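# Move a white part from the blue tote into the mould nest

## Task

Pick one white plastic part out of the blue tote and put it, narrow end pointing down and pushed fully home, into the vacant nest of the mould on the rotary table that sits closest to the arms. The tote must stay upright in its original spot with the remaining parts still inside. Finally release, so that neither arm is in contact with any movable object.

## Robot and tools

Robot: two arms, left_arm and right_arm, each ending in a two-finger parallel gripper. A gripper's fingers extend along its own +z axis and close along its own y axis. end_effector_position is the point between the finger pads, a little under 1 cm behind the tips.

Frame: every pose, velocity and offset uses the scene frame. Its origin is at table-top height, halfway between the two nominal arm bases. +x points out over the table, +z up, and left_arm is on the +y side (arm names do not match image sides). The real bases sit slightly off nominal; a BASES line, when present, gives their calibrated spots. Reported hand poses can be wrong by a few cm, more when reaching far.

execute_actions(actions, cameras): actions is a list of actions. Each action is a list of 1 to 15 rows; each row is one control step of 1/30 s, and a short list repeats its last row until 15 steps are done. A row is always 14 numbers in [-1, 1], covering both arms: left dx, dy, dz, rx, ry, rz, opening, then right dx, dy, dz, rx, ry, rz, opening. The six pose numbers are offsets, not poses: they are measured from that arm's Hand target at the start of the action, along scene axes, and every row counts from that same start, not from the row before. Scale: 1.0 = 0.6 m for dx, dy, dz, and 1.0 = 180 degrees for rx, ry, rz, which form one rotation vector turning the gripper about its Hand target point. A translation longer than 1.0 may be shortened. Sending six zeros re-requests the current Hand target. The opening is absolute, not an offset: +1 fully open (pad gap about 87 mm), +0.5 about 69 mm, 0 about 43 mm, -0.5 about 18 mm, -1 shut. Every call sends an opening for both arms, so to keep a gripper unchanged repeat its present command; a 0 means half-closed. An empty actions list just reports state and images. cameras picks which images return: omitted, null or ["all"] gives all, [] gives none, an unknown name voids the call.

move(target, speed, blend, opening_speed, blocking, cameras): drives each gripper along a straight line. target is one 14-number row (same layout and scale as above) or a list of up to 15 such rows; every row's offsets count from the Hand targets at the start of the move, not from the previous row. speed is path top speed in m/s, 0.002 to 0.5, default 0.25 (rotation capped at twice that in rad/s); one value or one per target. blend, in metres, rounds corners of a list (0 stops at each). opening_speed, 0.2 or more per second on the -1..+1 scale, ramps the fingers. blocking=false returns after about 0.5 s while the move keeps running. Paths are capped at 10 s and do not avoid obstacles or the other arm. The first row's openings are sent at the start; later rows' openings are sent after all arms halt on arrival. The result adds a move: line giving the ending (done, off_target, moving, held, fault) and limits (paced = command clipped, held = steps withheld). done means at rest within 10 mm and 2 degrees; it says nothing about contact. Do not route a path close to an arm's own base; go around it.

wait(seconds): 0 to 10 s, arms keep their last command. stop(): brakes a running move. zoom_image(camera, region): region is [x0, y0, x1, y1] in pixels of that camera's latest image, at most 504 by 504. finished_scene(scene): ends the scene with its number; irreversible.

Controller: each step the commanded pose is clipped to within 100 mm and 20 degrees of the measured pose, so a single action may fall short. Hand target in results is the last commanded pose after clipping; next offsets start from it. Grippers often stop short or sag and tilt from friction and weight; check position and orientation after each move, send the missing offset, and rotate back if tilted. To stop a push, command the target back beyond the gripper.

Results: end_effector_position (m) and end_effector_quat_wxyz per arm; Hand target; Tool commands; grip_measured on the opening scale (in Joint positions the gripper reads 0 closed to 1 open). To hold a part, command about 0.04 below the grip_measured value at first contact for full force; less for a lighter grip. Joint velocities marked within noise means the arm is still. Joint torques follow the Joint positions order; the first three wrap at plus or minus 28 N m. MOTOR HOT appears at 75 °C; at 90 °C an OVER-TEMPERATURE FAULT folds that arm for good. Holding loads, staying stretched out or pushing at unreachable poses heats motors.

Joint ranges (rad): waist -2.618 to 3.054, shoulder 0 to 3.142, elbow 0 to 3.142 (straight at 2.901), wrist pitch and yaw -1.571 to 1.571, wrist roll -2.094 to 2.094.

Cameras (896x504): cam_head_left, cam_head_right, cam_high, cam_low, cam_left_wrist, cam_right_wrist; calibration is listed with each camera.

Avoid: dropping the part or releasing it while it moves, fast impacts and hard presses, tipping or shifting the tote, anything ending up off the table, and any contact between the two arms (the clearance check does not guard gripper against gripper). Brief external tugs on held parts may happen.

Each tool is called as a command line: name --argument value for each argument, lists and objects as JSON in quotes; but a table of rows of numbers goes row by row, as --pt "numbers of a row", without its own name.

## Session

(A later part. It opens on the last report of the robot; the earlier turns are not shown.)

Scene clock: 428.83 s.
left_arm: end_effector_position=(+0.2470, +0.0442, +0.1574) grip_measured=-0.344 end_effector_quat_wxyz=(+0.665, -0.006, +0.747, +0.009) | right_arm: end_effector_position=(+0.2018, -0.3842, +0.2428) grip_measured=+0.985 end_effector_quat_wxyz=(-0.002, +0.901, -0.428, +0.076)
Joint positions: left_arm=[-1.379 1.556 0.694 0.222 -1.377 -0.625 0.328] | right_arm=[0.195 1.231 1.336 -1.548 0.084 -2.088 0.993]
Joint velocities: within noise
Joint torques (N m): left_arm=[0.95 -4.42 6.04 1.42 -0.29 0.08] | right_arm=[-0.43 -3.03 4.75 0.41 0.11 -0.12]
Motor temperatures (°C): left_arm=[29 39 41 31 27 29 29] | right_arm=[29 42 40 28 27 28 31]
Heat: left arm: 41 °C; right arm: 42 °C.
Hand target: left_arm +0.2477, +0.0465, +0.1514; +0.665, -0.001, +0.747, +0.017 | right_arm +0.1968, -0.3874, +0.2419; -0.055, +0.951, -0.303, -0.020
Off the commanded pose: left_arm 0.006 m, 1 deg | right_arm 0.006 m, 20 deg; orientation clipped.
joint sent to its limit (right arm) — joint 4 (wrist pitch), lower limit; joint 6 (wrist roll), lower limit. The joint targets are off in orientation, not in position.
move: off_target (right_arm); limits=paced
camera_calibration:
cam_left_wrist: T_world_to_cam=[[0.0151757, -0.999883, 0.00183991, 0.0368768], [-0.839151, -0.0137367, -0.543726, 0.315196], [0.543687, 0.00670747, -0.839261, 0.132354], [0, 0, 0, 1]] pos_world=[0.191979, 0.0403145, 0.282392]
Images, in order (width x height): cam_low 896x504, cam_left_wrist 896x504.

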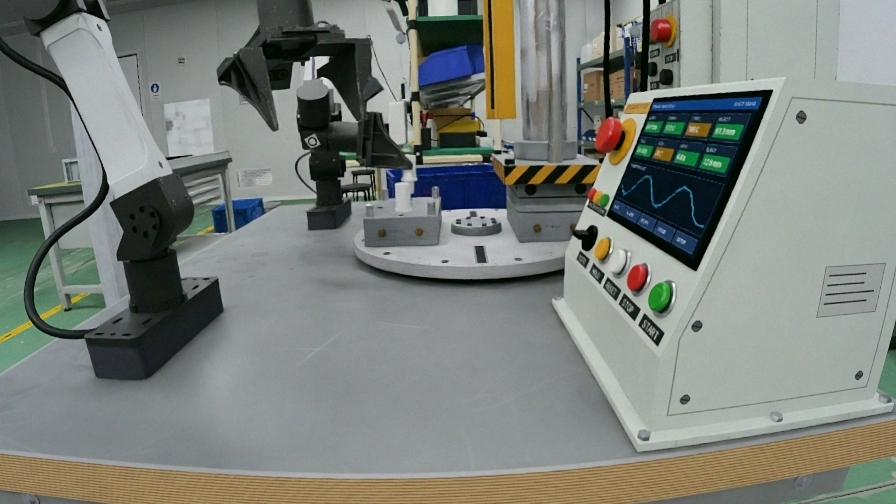

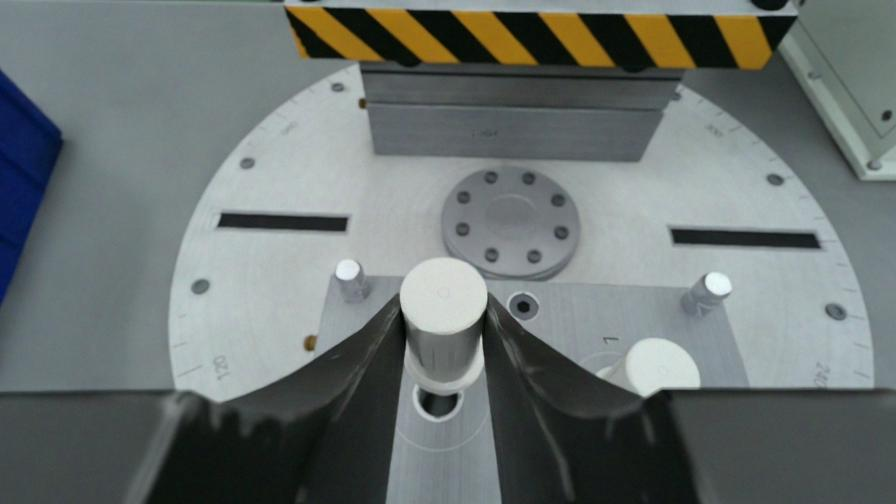

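move --target '[-0.006,0.004,-0.012,-0.003,0,0,-0.62,0,0,0,0,0,0,1]' --cameras '["cam_left_wrist","cam_low"]' --speed 0.06

zoom_image --camera "cam_low" --region '[390, 170, 430, 215]'

zoom_image --camera "cam_left_wrist" --region '[370, 240, 530, 500]'

Scene clock: 448.17 s.
left_arm: end_effector_position=(+0.2461, +0.0487, +0.1497) grip_measured=-0.344 end_effector_quat_wxyz=(+0.664, -0.006, +0.748, +0.012) | right_arm: end_effector_position=(+0.2018, -0.3842, +0.2428) grip_measured=+0.985 end_effector_quat_wxyz=(-0.002, +0.901, -0.428, +0.076)
Joint positions: left_arm=[-1.379 1.561 0.673 0.223 -1.377 -0.646 0.328] | right_arm=[0.195 1.231 1.336 -1.548 0.084 -2.088 0.993]
Joint velocities: within noise
Joint torques (N m): left_arm=[0.1 -4.25 6 1.38 -0.37 -0.05] | right_arm=[-0.4 -2.96 4.79 0.41 0.12 -0.1]
Motor temperatures (°C): left_arm=[29 37 40 31 28 29 29] | right_arm=[29 42 40 28 27 28 31]
Heat: left arm: 40 °C; right arm: 42 °C.
Hand target: left_arm +0.2441, +0.0490, +0.1442; +0.665, -0.004, +0.747, +0.014 | right_arm +0.1968, -0.3874, +0.2419; -0.055, +0.951, -0.303, -0.020
Off the commanded pose: left_arm 0.006 m, 0 deg | right_arm 0.006 m, 20 deg; orientation clipped.
joint sent to its limit (right arm) — joint 4 (wrist pitch), lower limit; joint 6 (wrist roll), lower limit. The joint targets are off in orientation, not in position.
move: off_target (right_arm); limits=paced
camera_calibration:
cam_left_wrist: T_world_to_cam=[[0.0175422, -0.999841, -0.00330278, 0.0415374], [-0.841325, -0.012976, -0.540375, 0.310306], [0.540246, 0.0122581, -0.841418, 0.127312], [0, 0, 0, 1]] pos_world=[0.191559, 0.0439967, 0.274941]
Images, in order (width x height): cam_low 896x504, cam_left_wrist 896x504.

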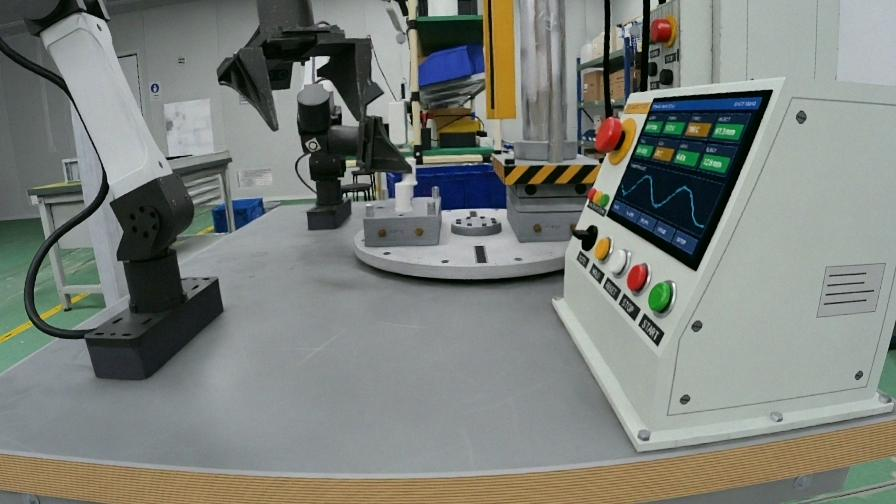

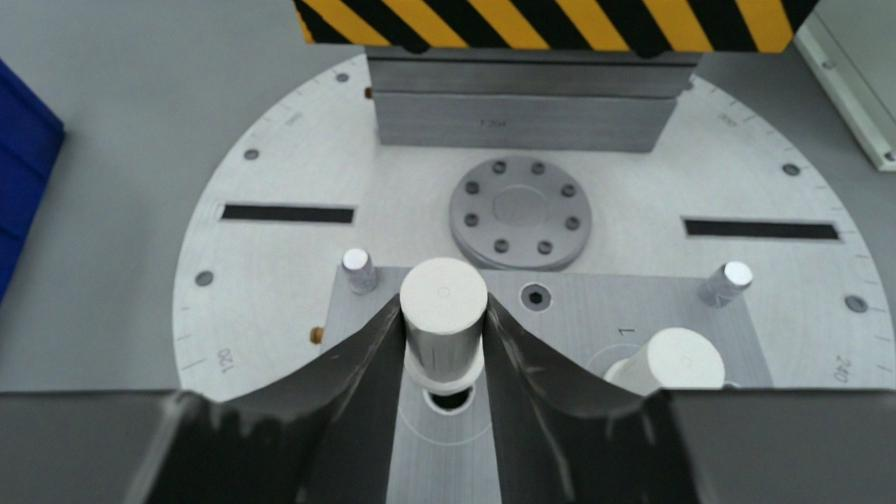

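Scaled by 11.200 from the camera's 896x504 image, which has a finer 1280x720 frame.

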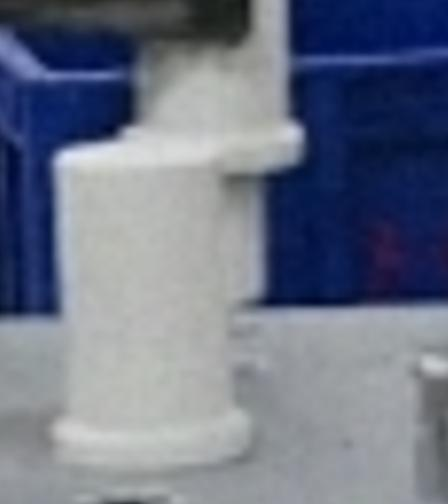

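Scaled by 1.938 from the camera's 896x504 image, which has a finer 1280x720 frame.

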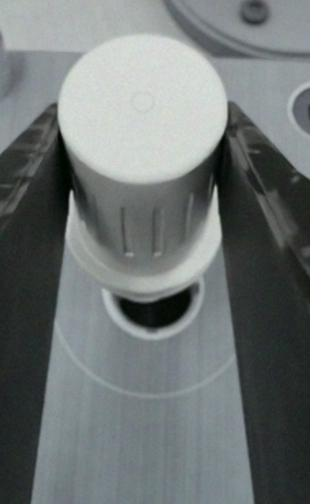

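move --target '[-0.003,-0.004,-0.006,0,0,0,-0.62,0,0,0,0,0,0,1]' --speed 0.05 --cameras '["cam_left_wrist","cam_low"]'

zoom_image --camera "cam_low" --region '[390, 170, 430, 215]'

zoom_image --camera "cam_left_wrist" --region '[370, 240, 530, 500]'

Scene clock: 467.40 s.
left_arm: end_effector_position=(+0.2441, +0.0461, +0.1446) grip_measured=-0.344 end_effector_quat_wxyz=(+0.663, -0.006, +0.749, +0.009) | right_arm: end_effector_position=(+0.2018, -0.3842, +0.2428) grip_measured=+0.985 end_effector_quat_wxyz=(-0.002, +0.901, -0.428, +0.076)
Joint positions: left_arm=[-1.387 1.58 0.673 0.223 -1.377 -0.669 0.328] | right_arm=[0.195 1.231 1.336 -1.548 0.084 -2.088 0.993]
Joint velocities: within noise
Joint torques (N m): left_arm=[0.06 -4.27 6.54 1.26 -0.44 -0.11] | right_arm=[-0.38 -3.03 4.78 0.36 0.1 -0.1]
Motor temperatures (°C): left_arm=[29 36 40 32 28 29 29] | right_arm=[29 41 40 28 27 28 31]
Heat: left arm: 40 °C; right arm: 41 °C.
Hand target: left_arm +0.2423, +0.0466, +0.1406; +0.665, -0.004, +0.747, +0.014 | right_arm +0.1968, -0.3874, +0.2419; -0.055, +0.951, -0.303, -0.020
Off the commanded pose: left_arm 0.004 m, 1 deg | right_arm 0.006 m, 20 deg; orientation clipped.
joint sent to its limit (right arm) — joint 4 (wrist pitch), lower limit; joint 6 (wrist roll), lower limit. The joint targets are off in orientation, not in position.
move: off_target (right_arm); limits=paced
camera_calibration:
cam_left_wrist: T_world_to_cam=[[0.0130976, -0.999913, 0.0017205, 0.0393517], [-0.842816, -0.0119657, -0.538069, 0.305837], [0.538043, 0.00559735, -0.842899, 0.125079], [0, 0, 0, 1]] pos_world=[0.189951, 0.0423077, 0.269923]
Images, in order (width x height): cam_low 896x504, cam_left_wrist 896x504.

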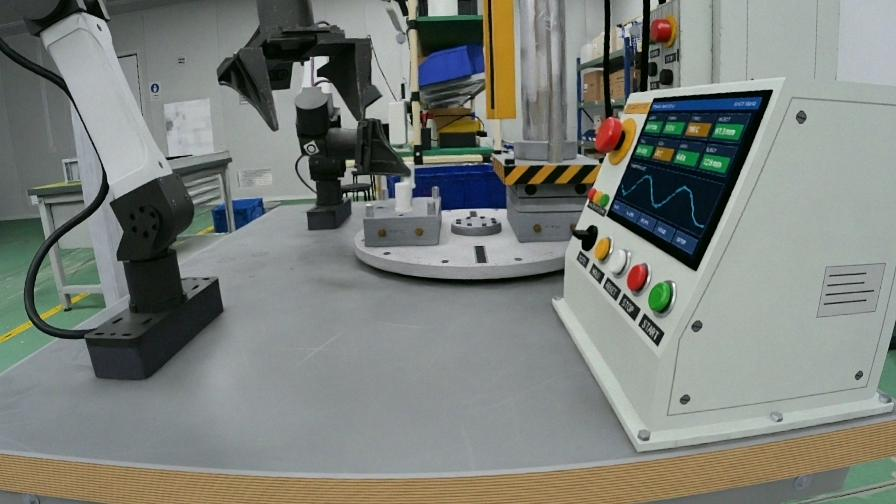

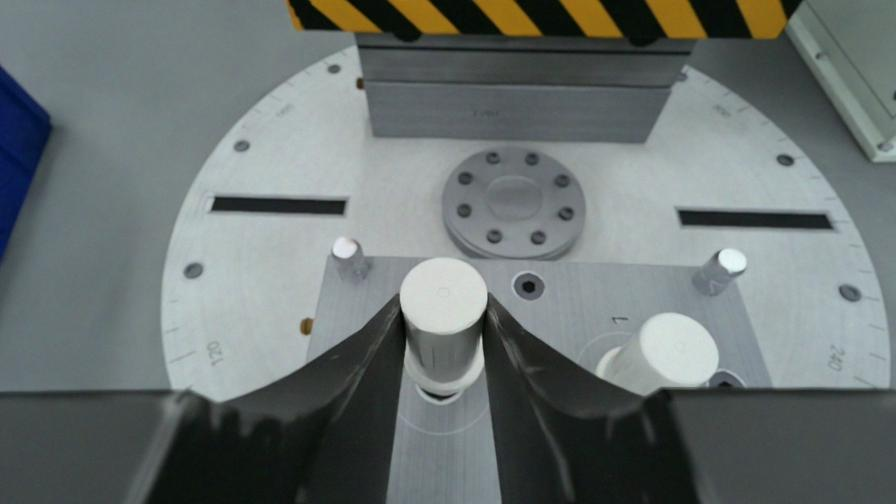

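Scaled by 11.200 from the camera's 896x504 image, which has a finer 1280x720 frame.

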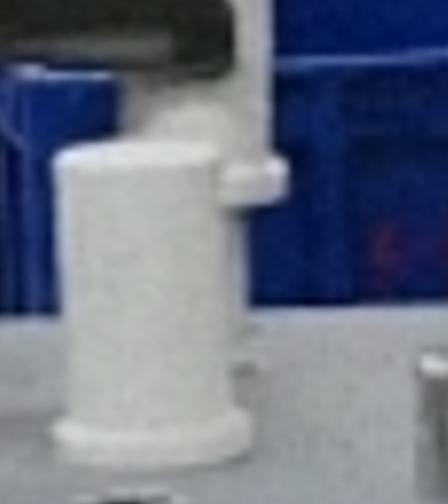

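Scaled by 1.938 from the camera's 896x504 image, which has a finer 1280x720 frame.

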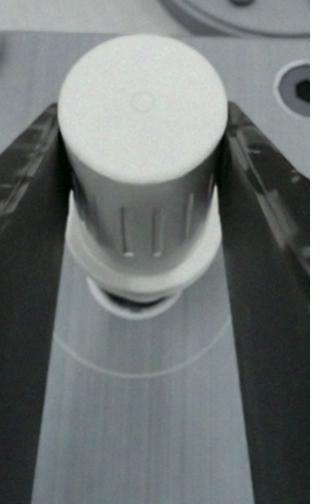

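move --target '[0.002,0.0025,-0.003,0,0,0,-0.62,0,0,0,0,0,0,1]' --speed 0.05 --cameras '["cam_left_wrist","cam_low"]'

zoom_image --camera "cam_low" --region '[390, 170, 430, 215]'

zoom_image --camera "cam_left_wrist" --region '[370, 240, 530, 500]'

Scene clock: 475.03 s.
left_arm: end_effector_position=(+0.2443, +0.0450, +0.1454) grip_measured=-0.344 end_effector_quat_wxyz=(+0.663, -0.009, +0.748, +0.005) | right_arm: end_effector_position=(+0.2018, -0.3842, +0.2428) grip_measured=+0.985 end_effector_quat_wxyz=(-0.002, +0.901, -0.428, +0.076)
Joint positions: left_arm=[-1.387 1.58 0.673 0.233 -1.377 -0.67 0.328] | right_arm=[0.195 1.231 1.336 -1.548 0.084 -2.088 0.993]
Joint velocities: within noise
Joint torques (N m): left_arm=[0.47 -4.26 5.55 1.38 -0.41 0.04] | right_arm=[-0.46 -3.06 4.77 0.4 0.13 -0.11]
Motor temperatures (°C): left_arm=[29 36 40 32 28 29 29] | right_arm=[29 41 40 28 27 28 31]
Heat: left arm: 40 °C; right arm: 41 °C.
Hand target: left_arm +0.2435, +0.0481, +0.1388; +0.665, -0.004, +0.747, +0.014 | right_arm +0.1968, -0.3874, +0.2419; -0.055, +0.951, -0.303, -0.020
Off the commanded pose: left_arm 0.007 m, 1 deg | right_arm 0.006 m, 20 deg; orientation clipped.
joint sent to its limit (right arm) — joint 4 (wrist pitch), lower limit; joint 6 (wrist roll), lower limit. The joint targets are off in orientation, not in position.
move: off_target (right_arm); limits=paced
camera_calibration:
cam_left_wrist: T_world_to_cam=[[0.0131781, -0.999838, 0.0122711, 0.0366932], [-0.841892, -0.0177159, -0.539355, 0.306644], [0.539485, -0.00322331, -0.841989, 0.125593], [0, 0, 0, 1]] pos_world=[0.189922, 0.0425246, 0.270688]
Images, in order (width x height): cam_low 896x504, cam_left_wrist 896x504.

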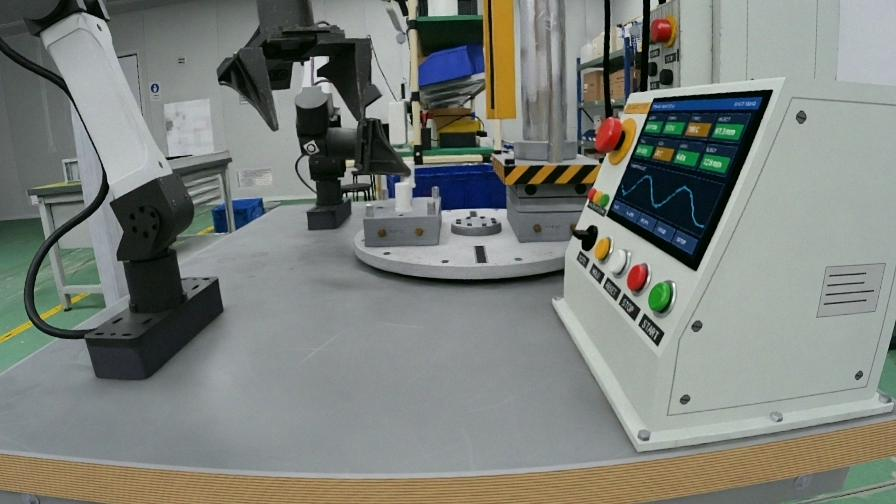

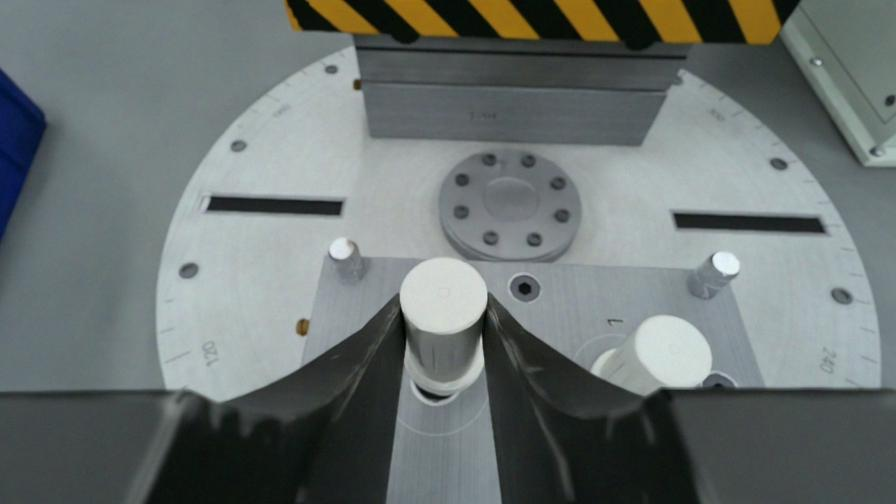

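Scaled by 11.200 from the camera's 896x504 image, which has a finer 1280x720 frame.

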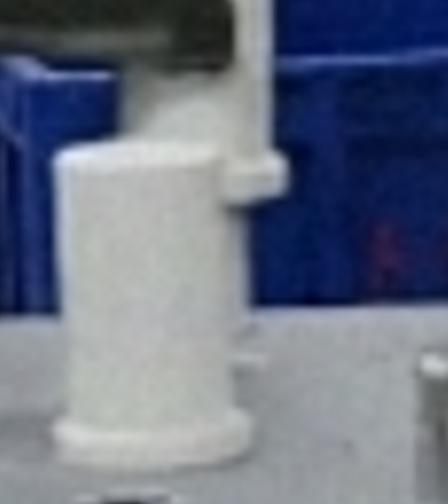

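Scaled by 1.938 from the camera's 896x504 image, which has a finer 1280x720 frame.

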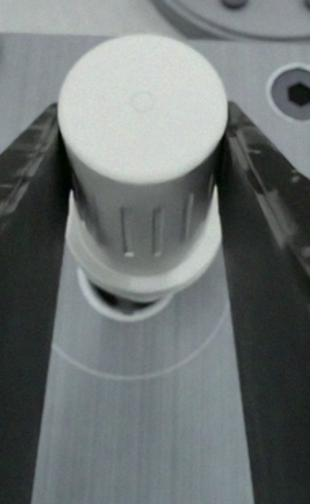

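move --target '[0.0015,0.004,0,0,0,0,-0.62,0,0,0,0,0,0,1]' --speed 0.05 --cameras '["cam_left_wrist","cam_low"]'

zoom_image --camera "cam_low" --region '[390, 170, 430, 215]'

zoom_image --camera "cam_left_wrist" --region '[370, 240, 530, 500]'

Scene clock: 482.10 s.
left_arm: end_effector_position=(+0.2440, +0.0474, +0.1426) grip_measured=-0.344 end_effector_quat_wxyz=(+0.663, -0.007, +0.748, +0.006) | right_arm: end_effector_position=(+0.2018, -0.3842, +0.2428) grip_measured=+0.985 end_effector_quat_wxyz=(-0.002, +0.901, -0.428, +0.076)
Joint positions: left_arm=[-1.387 1.58 0.657 0.254 -1.377 -0.66 0.328] | right_arm=[0.195 1.231 1.336 -1.548 0.084 -2.088 0.993]
Joint velocities: within noise
Joint torques (N m): left_arm=[0.81 -4.78 5.79 1.39 -0.37 0.11] | right_arm=[-0.4 -3.17 4.86 0.4 0.11 -0.11]
Motor temperatures (°C): left_arm=[29 36 40 32 28 29 30] | right_arm=[29 41 40 28 27 28 31]
Heat: left arm: 40 °C; right arm: 41 °C.
Hand target: left_arm +0.2444, +0.0504, +0.1388; +0.665, -0.004, +0.747, +0.013 | right_arm +0.1968, -0.3873, +0.2419; -0.055, +0.951, -0.303, -0.020
Off the commanded pose: left_arm 0.005 m, 1 deg | right_arm 0.006 m, 20 deg; orientation clipped.
joint sent to its limit (right arm) — joint 4 (wrist pitch), lower limit; joint 6 (wrist roll), lower limit. The joint targets are off in orientation, not in position.
move: off_target (right_arm); limits=paced
camera_calibration:
cam_left_wrist: T_world_to_cam=[[0.0120266, -0.999898, 0.00770005, 0.0400223], [-0.84155, -0.0142804, -0.53999, 0.30476], [0.540045, 0.0000142664, -0.841636, 0.123141], [0, 0, 0, 1]] pos_world=[0.189488, 0.0443685, 0.267899]
Images, in order (width x height): cam_low 896x504, cam_left_wrist 896x504.

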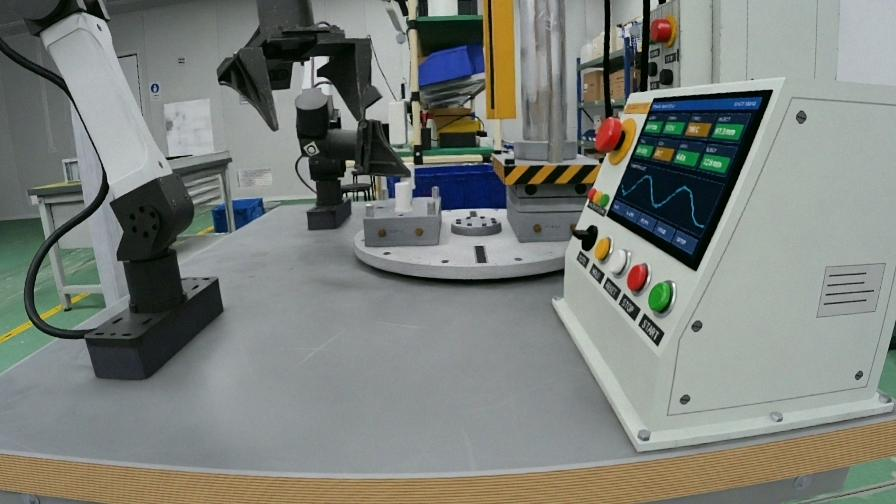

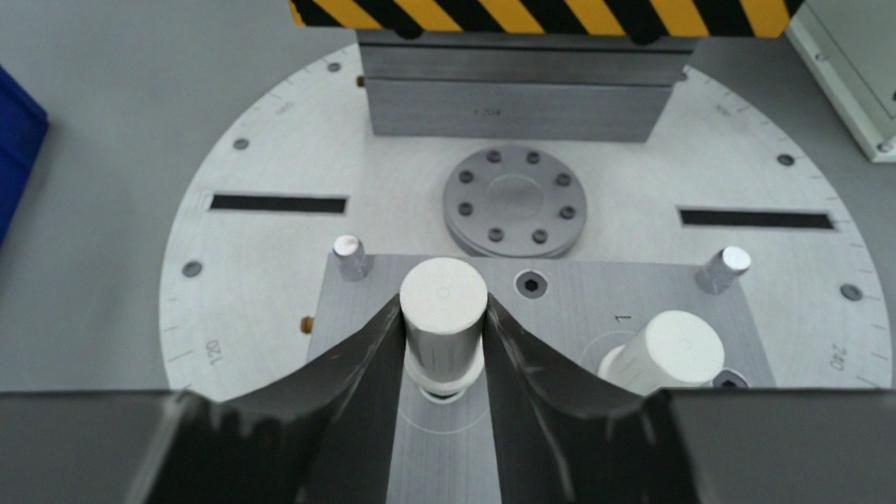

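Scaled by 11.200 from the camera's 896x504 image, which has a finer 1280x720 frame.

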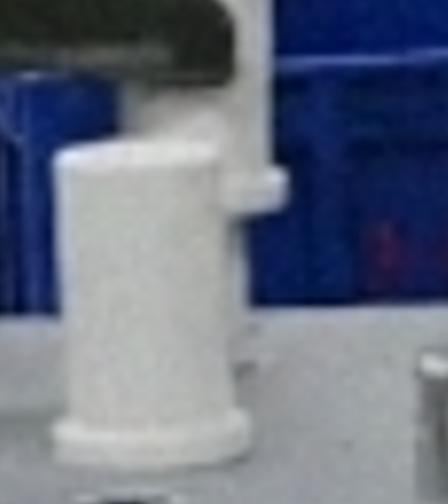

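Scaled by 1.938 from the camera's 896x504 image, which has a finer 1280x720 frame.

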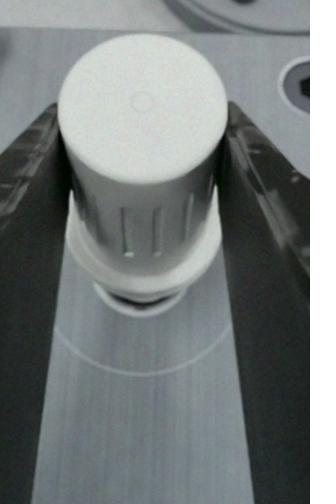

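move --target '[0.002,0.001,-0.012,0,0,0,-0.62,0,0,0,0,0,0,1]' --speed 0.04 --cameras '["cam_left_wrist","cam_low"]'

zoom_image --camera "cam_low" --region '[390, 170, 430, 215]'

zoom_image --camera "cam_left_wrist" --region '[370, 240, 530, 500]'

Scene clock: 488.83 s.
left_arm: end_effector_position=(+0.2441, +0.0474, +0.1377) grip_measured=-0.344 end_effector_quat_wxyz=(+0.665, -0.009, +0.747, +0.003) | right_arm: end_effector_position=(+0.2018, -0.3842, +0.2428) grip_measured=+0.985 end_effector_quat_wxyz=(-0.002, +0.901, -0.428, +0.076)
Joint positions: left_arm=[-1.387 1.595 0.638 0.308 -1.377 -0.646 0.328] | right_arm=[0.195 1.231 1.336 -1.548 0.084 -2.088 0.993]
Joint velocities: within noise
Joint torques (N m): left_arm=[1.2 -4.25 5.65 1.41 -0.32 0.08] | right_arm=[-0.44 -3.06 4.81 0.41 0.11 -0.07]
Motor temperatures (°C): left_arm=[29 36 40 32 28 29 30] | right_arm=[29 41 40 28 27 28 31]
Heat: left arm: 40 °C; right arm: 41 °C.
Hand target: left_arm +0.2456, +0.0511, +0.1315; +0.665, -0.004, +0.747, +0.014 | right_arm +0.1968, -0.3873, +0.2419; -0.055, +0.951, -0.303, -0.020
Off the commanded pose: left_arm 0.007 m, 1 deg | right_arm 0.006 m, 20 deg; orientation clipped.
joint sent to its limit (right arm) — joint 4 (wrist pitch), lower limit; joint 6 (wrist roll), lower limit. The joint targets are off in orientation, not in position.
move: off_target (right_arm); limits=paced
camera_calibration:
cam_left_wrist: T_world_to_cam=[[0.0103703, -0.999853, 0.0136442, 0.0396814], [-0.839869, -0.0161147, -0.54255, 0.302193], [0.54269, -0.00583296, -0.839913, 0.118335], [0, 0, 0, 1]] pos_world=[0.189171, 0.0452355, 0.262804]
Images, in order (width x height): cam_low 896x504, cam_left_wrist 896x504.

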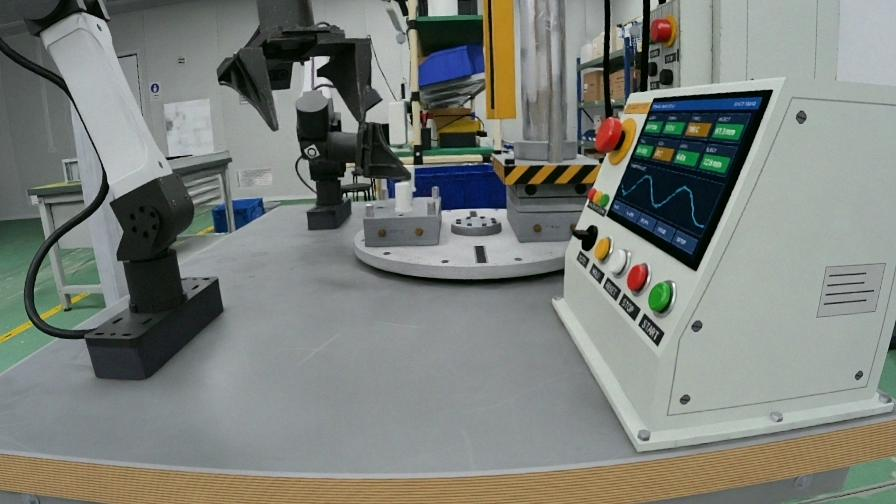

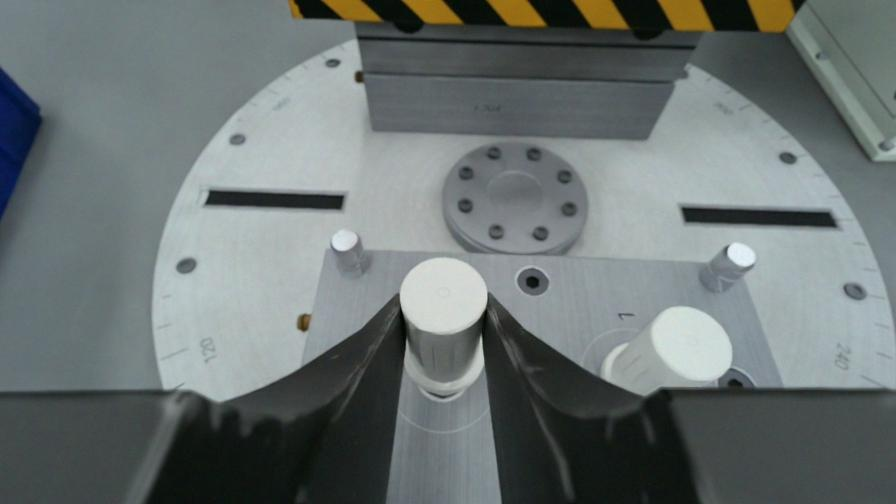

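Scaled by 11.200 from the camera's 896x504 image, which has a finer 1280x720 frame.

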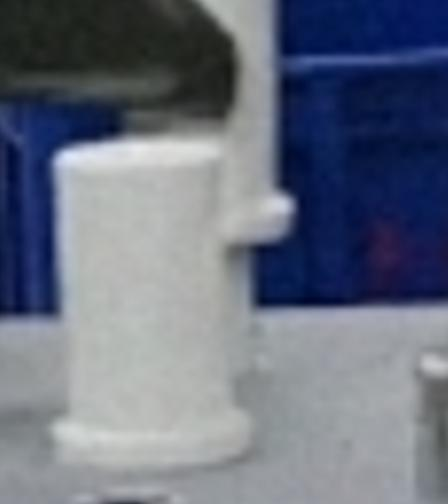

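Scaled by 1.938 from the camera's 896x504 image, which has a finer 1280x720 frame.

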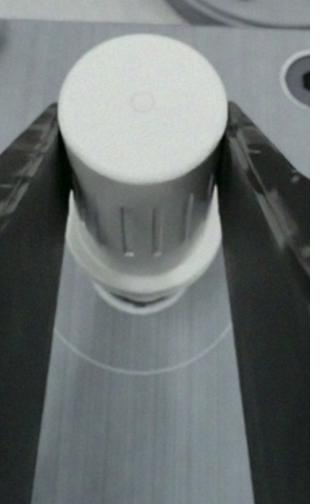

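move --target '[-0.001,0,-0.015,0,0,0,-0.62,0,0,0,0,0,0,1]' --speed 0.04 --cameras '["cam_left_wrist","cam_low"]'

zoom_image --camera "cam_low" --region '[390, 170, 430, 215]'

zoom_image --camera "cam_left_wrist" --region '[370, 240, 530, 500]'

Scene clock: 501.03 s.
left_arm: end_effector_position=(+0.2441, +0.0477, +0.1287) grip_measured=-0.344 end_effector_quat_wxyz=(+0.664, -0.007, +0.747, +0.005) | right_arm: end_effector_position=(+0.2018, -0.3842, +0.2428) grip_measured=+0.985 end_effector_quat_wxyz=(-0.002, +0.901, -0.428, +0.076)
Joint positions: left_arm=[-1.387 1.625 0.623 0.348 -1.377 -0.646 0.328] | right_arm=[0.195 1.231 1.336 -1.548 0.084 -2.088 0.993]
Joint velocities: within noise
Joint torques (N m): left_arm=[1.05 -4.31 5.49 1.4 -0.33 0.04] | right_arm=[-0.46 -3.08 4.75 0.41 0.11 -0.1]
Motor temperatures (°C): left_arm=[29 35 40 33 28 29 30] | right_arm=[29 41 40 28 27 28 31]
Heat: left arm: 40 °C; right arm: 41 °C.
Hand target: left_arm +0.2450, +0.0510, +0.1226; +0.665, -0.004, +0.747, +0.014 | right_arm +0.1968, -0.3873, +0.2419; -0.055, +0.951, -0.303, -0.020
Off the commanded pose: left_arm 0.007 m, 1 deg | right_arm 0.006 m, 20 deg; orientation clipped.
joint sent to its limit (right arm) — joint 4 (wrist pitch), lower limit; joint 6 (wrist roll), lower limit. The joint targets are off in orientation, not in position.
move: off_target (right_arm); limits=paced
camera_calibration:
cam_left_wrist: T_world_to_cam=[[0.0109812, -0.999902, 0.00867539, 0.0406322], [-0.840073, -0.013931, -0.542295, 0.297194], [0.542363, -0.00133291, -0.840143, 0.110644], [0, 0, 0, 1]] pos_world=[0.189209, 0.0449159, 0.253771]
Images, in order (width x height): cam_low 896x504, cam_left_wrist 896x504.

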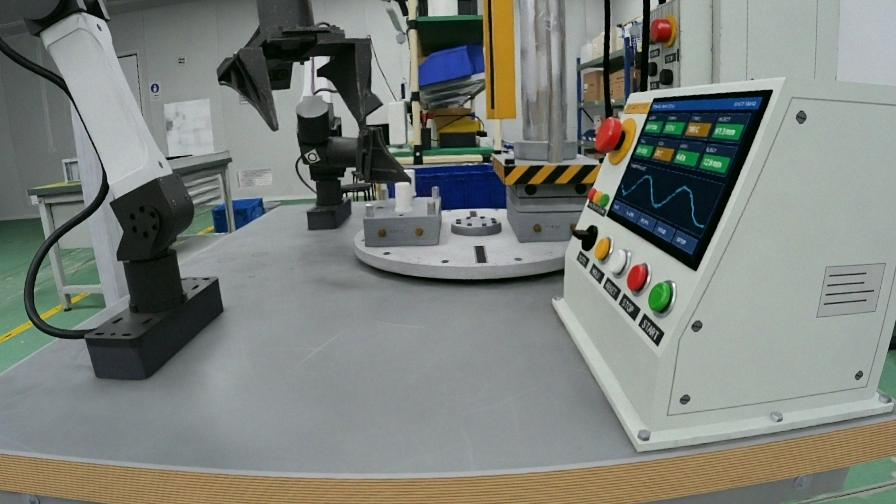

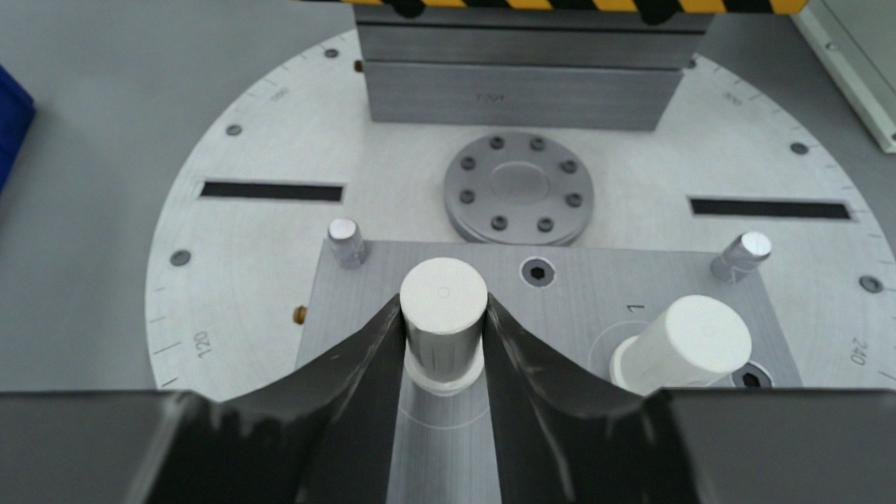

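Scaled by 11.200 from the camera's 896x504 image, which has a finer 1280x720 frame.

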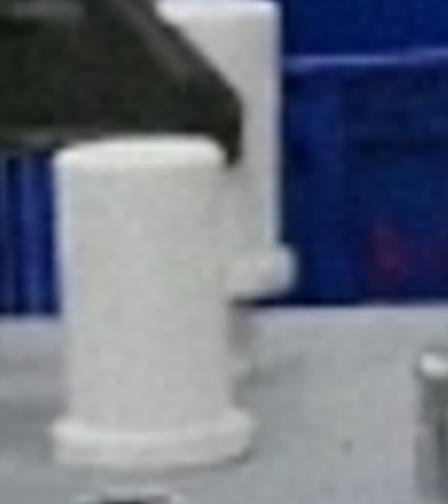

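Scaled by 1.938 from the camera's 896x504 image, which has a finer 1280x720 frame.

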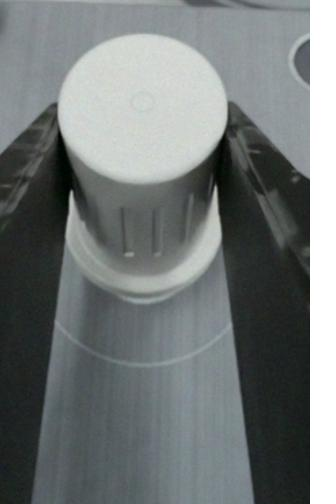

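move --target '[0,0,-0.015,0,0,0,-0.62,0,0,0,0,0,0,1]' --speed 0.04 --cameras '["cam_left_wrist","cam_low"]'

zoom_image --camera "cam_low" --region '[390, 170, 430, 215]'

zoom_image --camera "cam_left_wrist" --region '[370, 240, 530, 500]'

Scene clock: 506.43 s.
left_arm: end_effector_position=(+0.2441, +0.0476, +0.1195) grip_measured=-0.344 end_effector_quat_wxyz=(+0.664, -0.007, +0.747, +0.006) | right_arm: end_effector_position=(+0.2018, -0.3842, +0.2428) grip_measured=+0.985 end_effector_quat_wxyz=(-0.002, +0.901, -0.428, +0.076)
Joint positions: left_arm=[-1.387 1.658 0.608 0.395 -1.377 -0.647 0.328] | right_arm=[0.195 1.231 1.336 -1.548 0.085 -2.088 0.993]
Joint velocities: within noise
Joint torques (N m): left_arm=[1.05 -4.41 5.3 1.39 -0.33 0.05] | right_arm=[-0.42 -3.04 4.66 0.39 0.13 -0.09]
Motor temperatures (°C): left_arm=[29 35 40 33 28 29 30] | right_arm=[29 41 40 28 27 28 31]
Heat: left arm: 40 °C; right arm: 41 °C.
Hand target: left_arm +0.2450, +0.0511, +0.1135; +0.665, -0.004, +0.747, +0.014 | right_arm +0.1968, -0.3874, +0.2419; -0.055, +0.951, -0.303, -0.020
Off the commanded pose: left_arm 0.007 m, 1 deg | right_arm 0.006 m, 20 deg; orientation clipped.
joint sent to its limit (right arm) — joint 4 (wrist pitch), lower limit; joint 6 (wrist roll), lower limit. The joint targets are off in orientation, not in position.
move: off_target (right_arm); limits=paced
camera_calibration:
cam_left_wrist: T_world_to_cam=[[0.0110269, -0.999905, 0.00830115, 0.0405814], [-0.840139, -0.0137663, -0.542196, 0.29223], [0.542259, -0.000995388, -0.840211, 0.102931], [0, 0, 0, 1]] pos_world=[0.189251, 0.0447029, 0.244593]
Images, in order (width x height): cam_low 896x504, cam_left_wrist 896x504.

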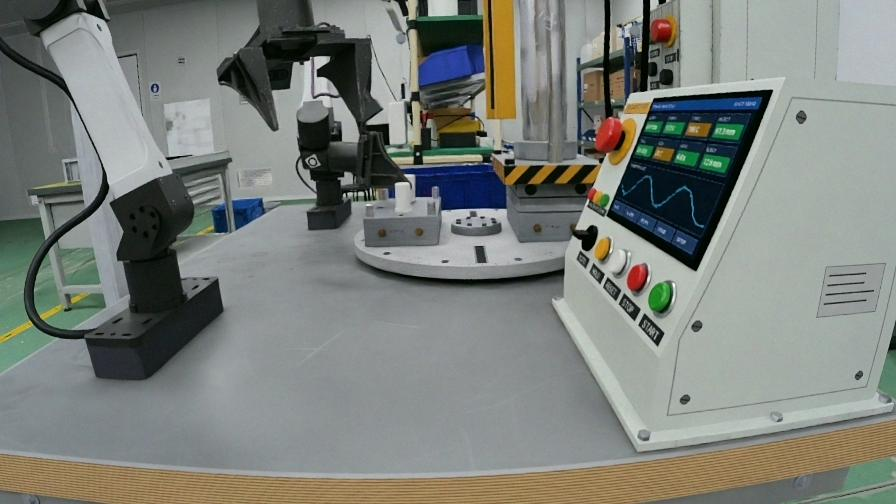

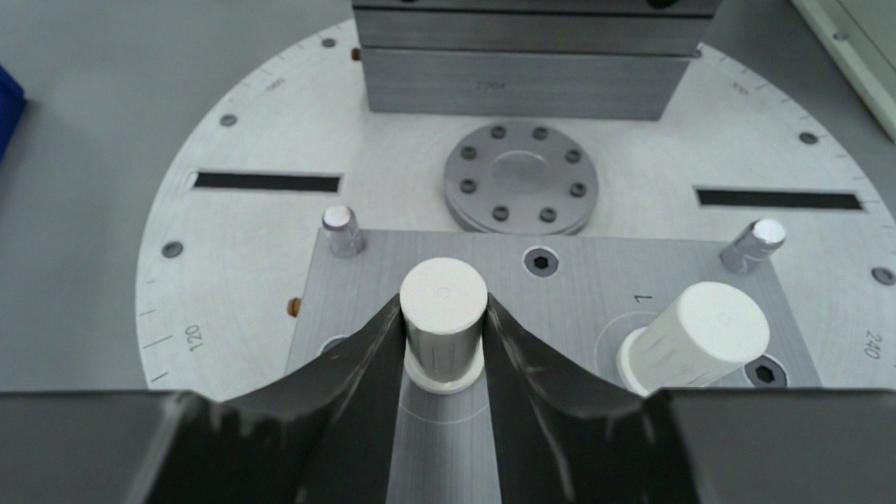

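Scaled by 11.200 from the camera's 896x504 image, which has a finer 1280x720 frame.

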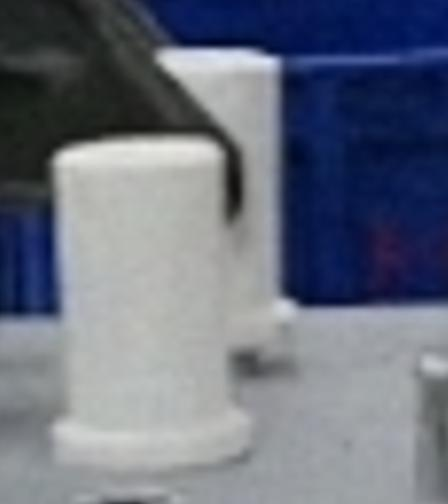

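Scaled by 1.938 from the camera's 896x504 image, which has a finer 1280x720 frame.

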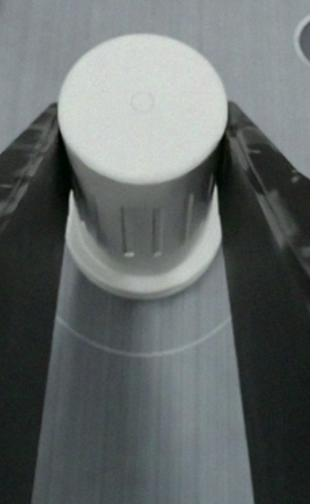

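move --target '[0,0,-0.012,0,0,0,-0.62,0,0,0,0,0,0,1]' --speed 0.03 --cameras '["cam_left_wrist","cam_low"]'

zoom_image --camera "cam_low" --region '[390, 170, 430, 215]'

zoom_image --camera "cam_left_wrist" --region '[370, 240, 530, 500]'

Scene clock: 512.67 s.
left_arm: end_effector_position=(+0.2445, +0.0478, +0.1146) grip_measured=-0.344 end_effector_quat_wxyz=(+0.667, -0.012, +0.745, +0.005) | right_arm: end_effector_position=(+0.2018, -0.3842, +0.2428) grip_measured=+0.985 end_effector_quat_wxyz=(-0.002, +0.901, -0.428, +0.076)
Joint positions: left_arm=[-1.387 1.682 0.599 0.436 -1.385 -0.646 0.328] | right_arm=[0.195 1.231 1.336 -1.548 0.085 -2.088 0.993]
Joint velocities: within noise
Joint torques (N m): left_arm=[1.01 -4.23 5.03 1.38 -0.24 0.04] | right_arm=[-0.38 -3.18 4.79 0.41 0.13 -0.08]
Motor temperatures (°C): left_arm=[29 35 40 33 28 29 30] | right_arm=[29 40 40 28 27 28 31]
Heat: left arm: 40 °C; right arm: 40 °C.
Hand target: left_arm +0.2450, +0.0511, +0.1064; +0.665, -0.004, +0.747, +0.014 | right_arm +0.1968, -0.3874, +0.2419; -0.055, +0.951, -0.303, -0.020
Off the commanded pose: left_arm 0.009 m, 1 deg | right_arm 0.006 m, 20 deg; orientation clipped.
joint sent to its limit (right arm) — joint 4 (wrist pitch), lower limit; joint 6 (wrist roll), lower limit. The joint targets are off in orientation, not in position.
move: off_target (right_arm); limits=paced
camera_calibration:
cam_left_wrist: T_world_to_cam=[[0.0169826, -0.999742, 0.0151061, 0.0385714], [-0.836807, -0.0224805, -0.547036, 0.290115], [0.547234, -0.00335082, -0.836973, 0.0971674], [0, 0, 0, 1]] pos_world=[0.188942, 0.0454089, 0.239447]
Images, in order (width x height): cam_low 896x504, cam_left_wrist 896x504.

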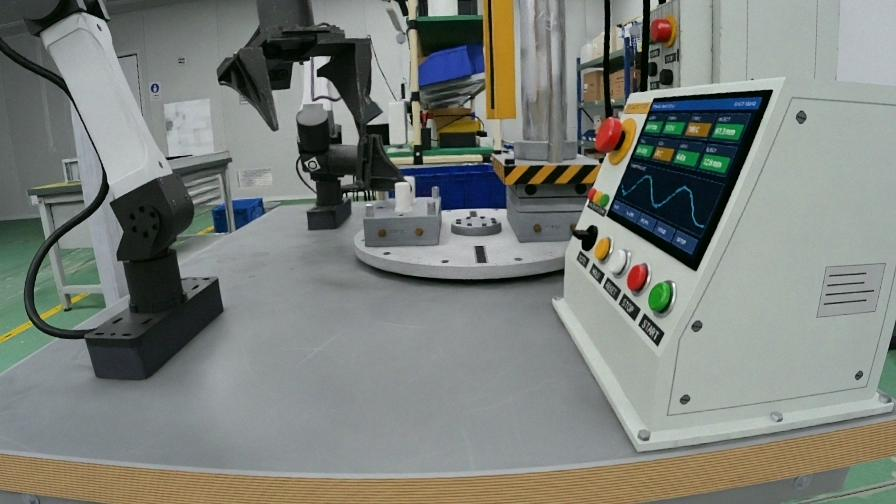

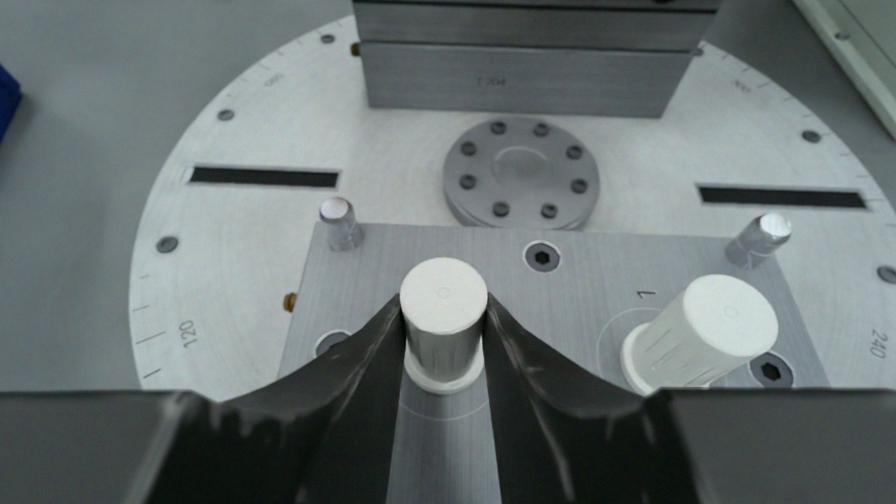

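Scaled by 11.200 from the camera's 896x504 image, which has a finer 1280x720 frame.

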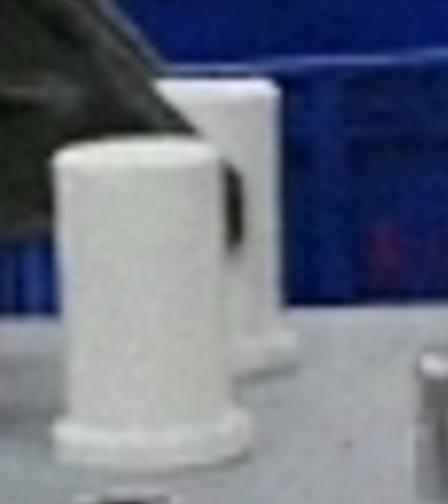

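Scaled by 1.938 from the camera's 896x504 image, which has a finer 1280x720 frame.

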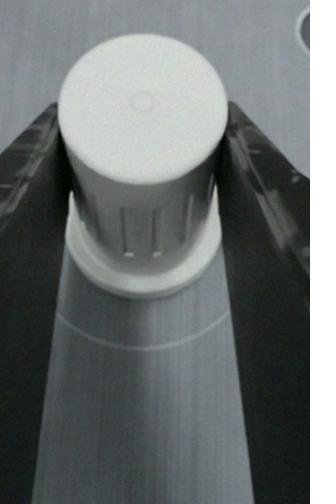

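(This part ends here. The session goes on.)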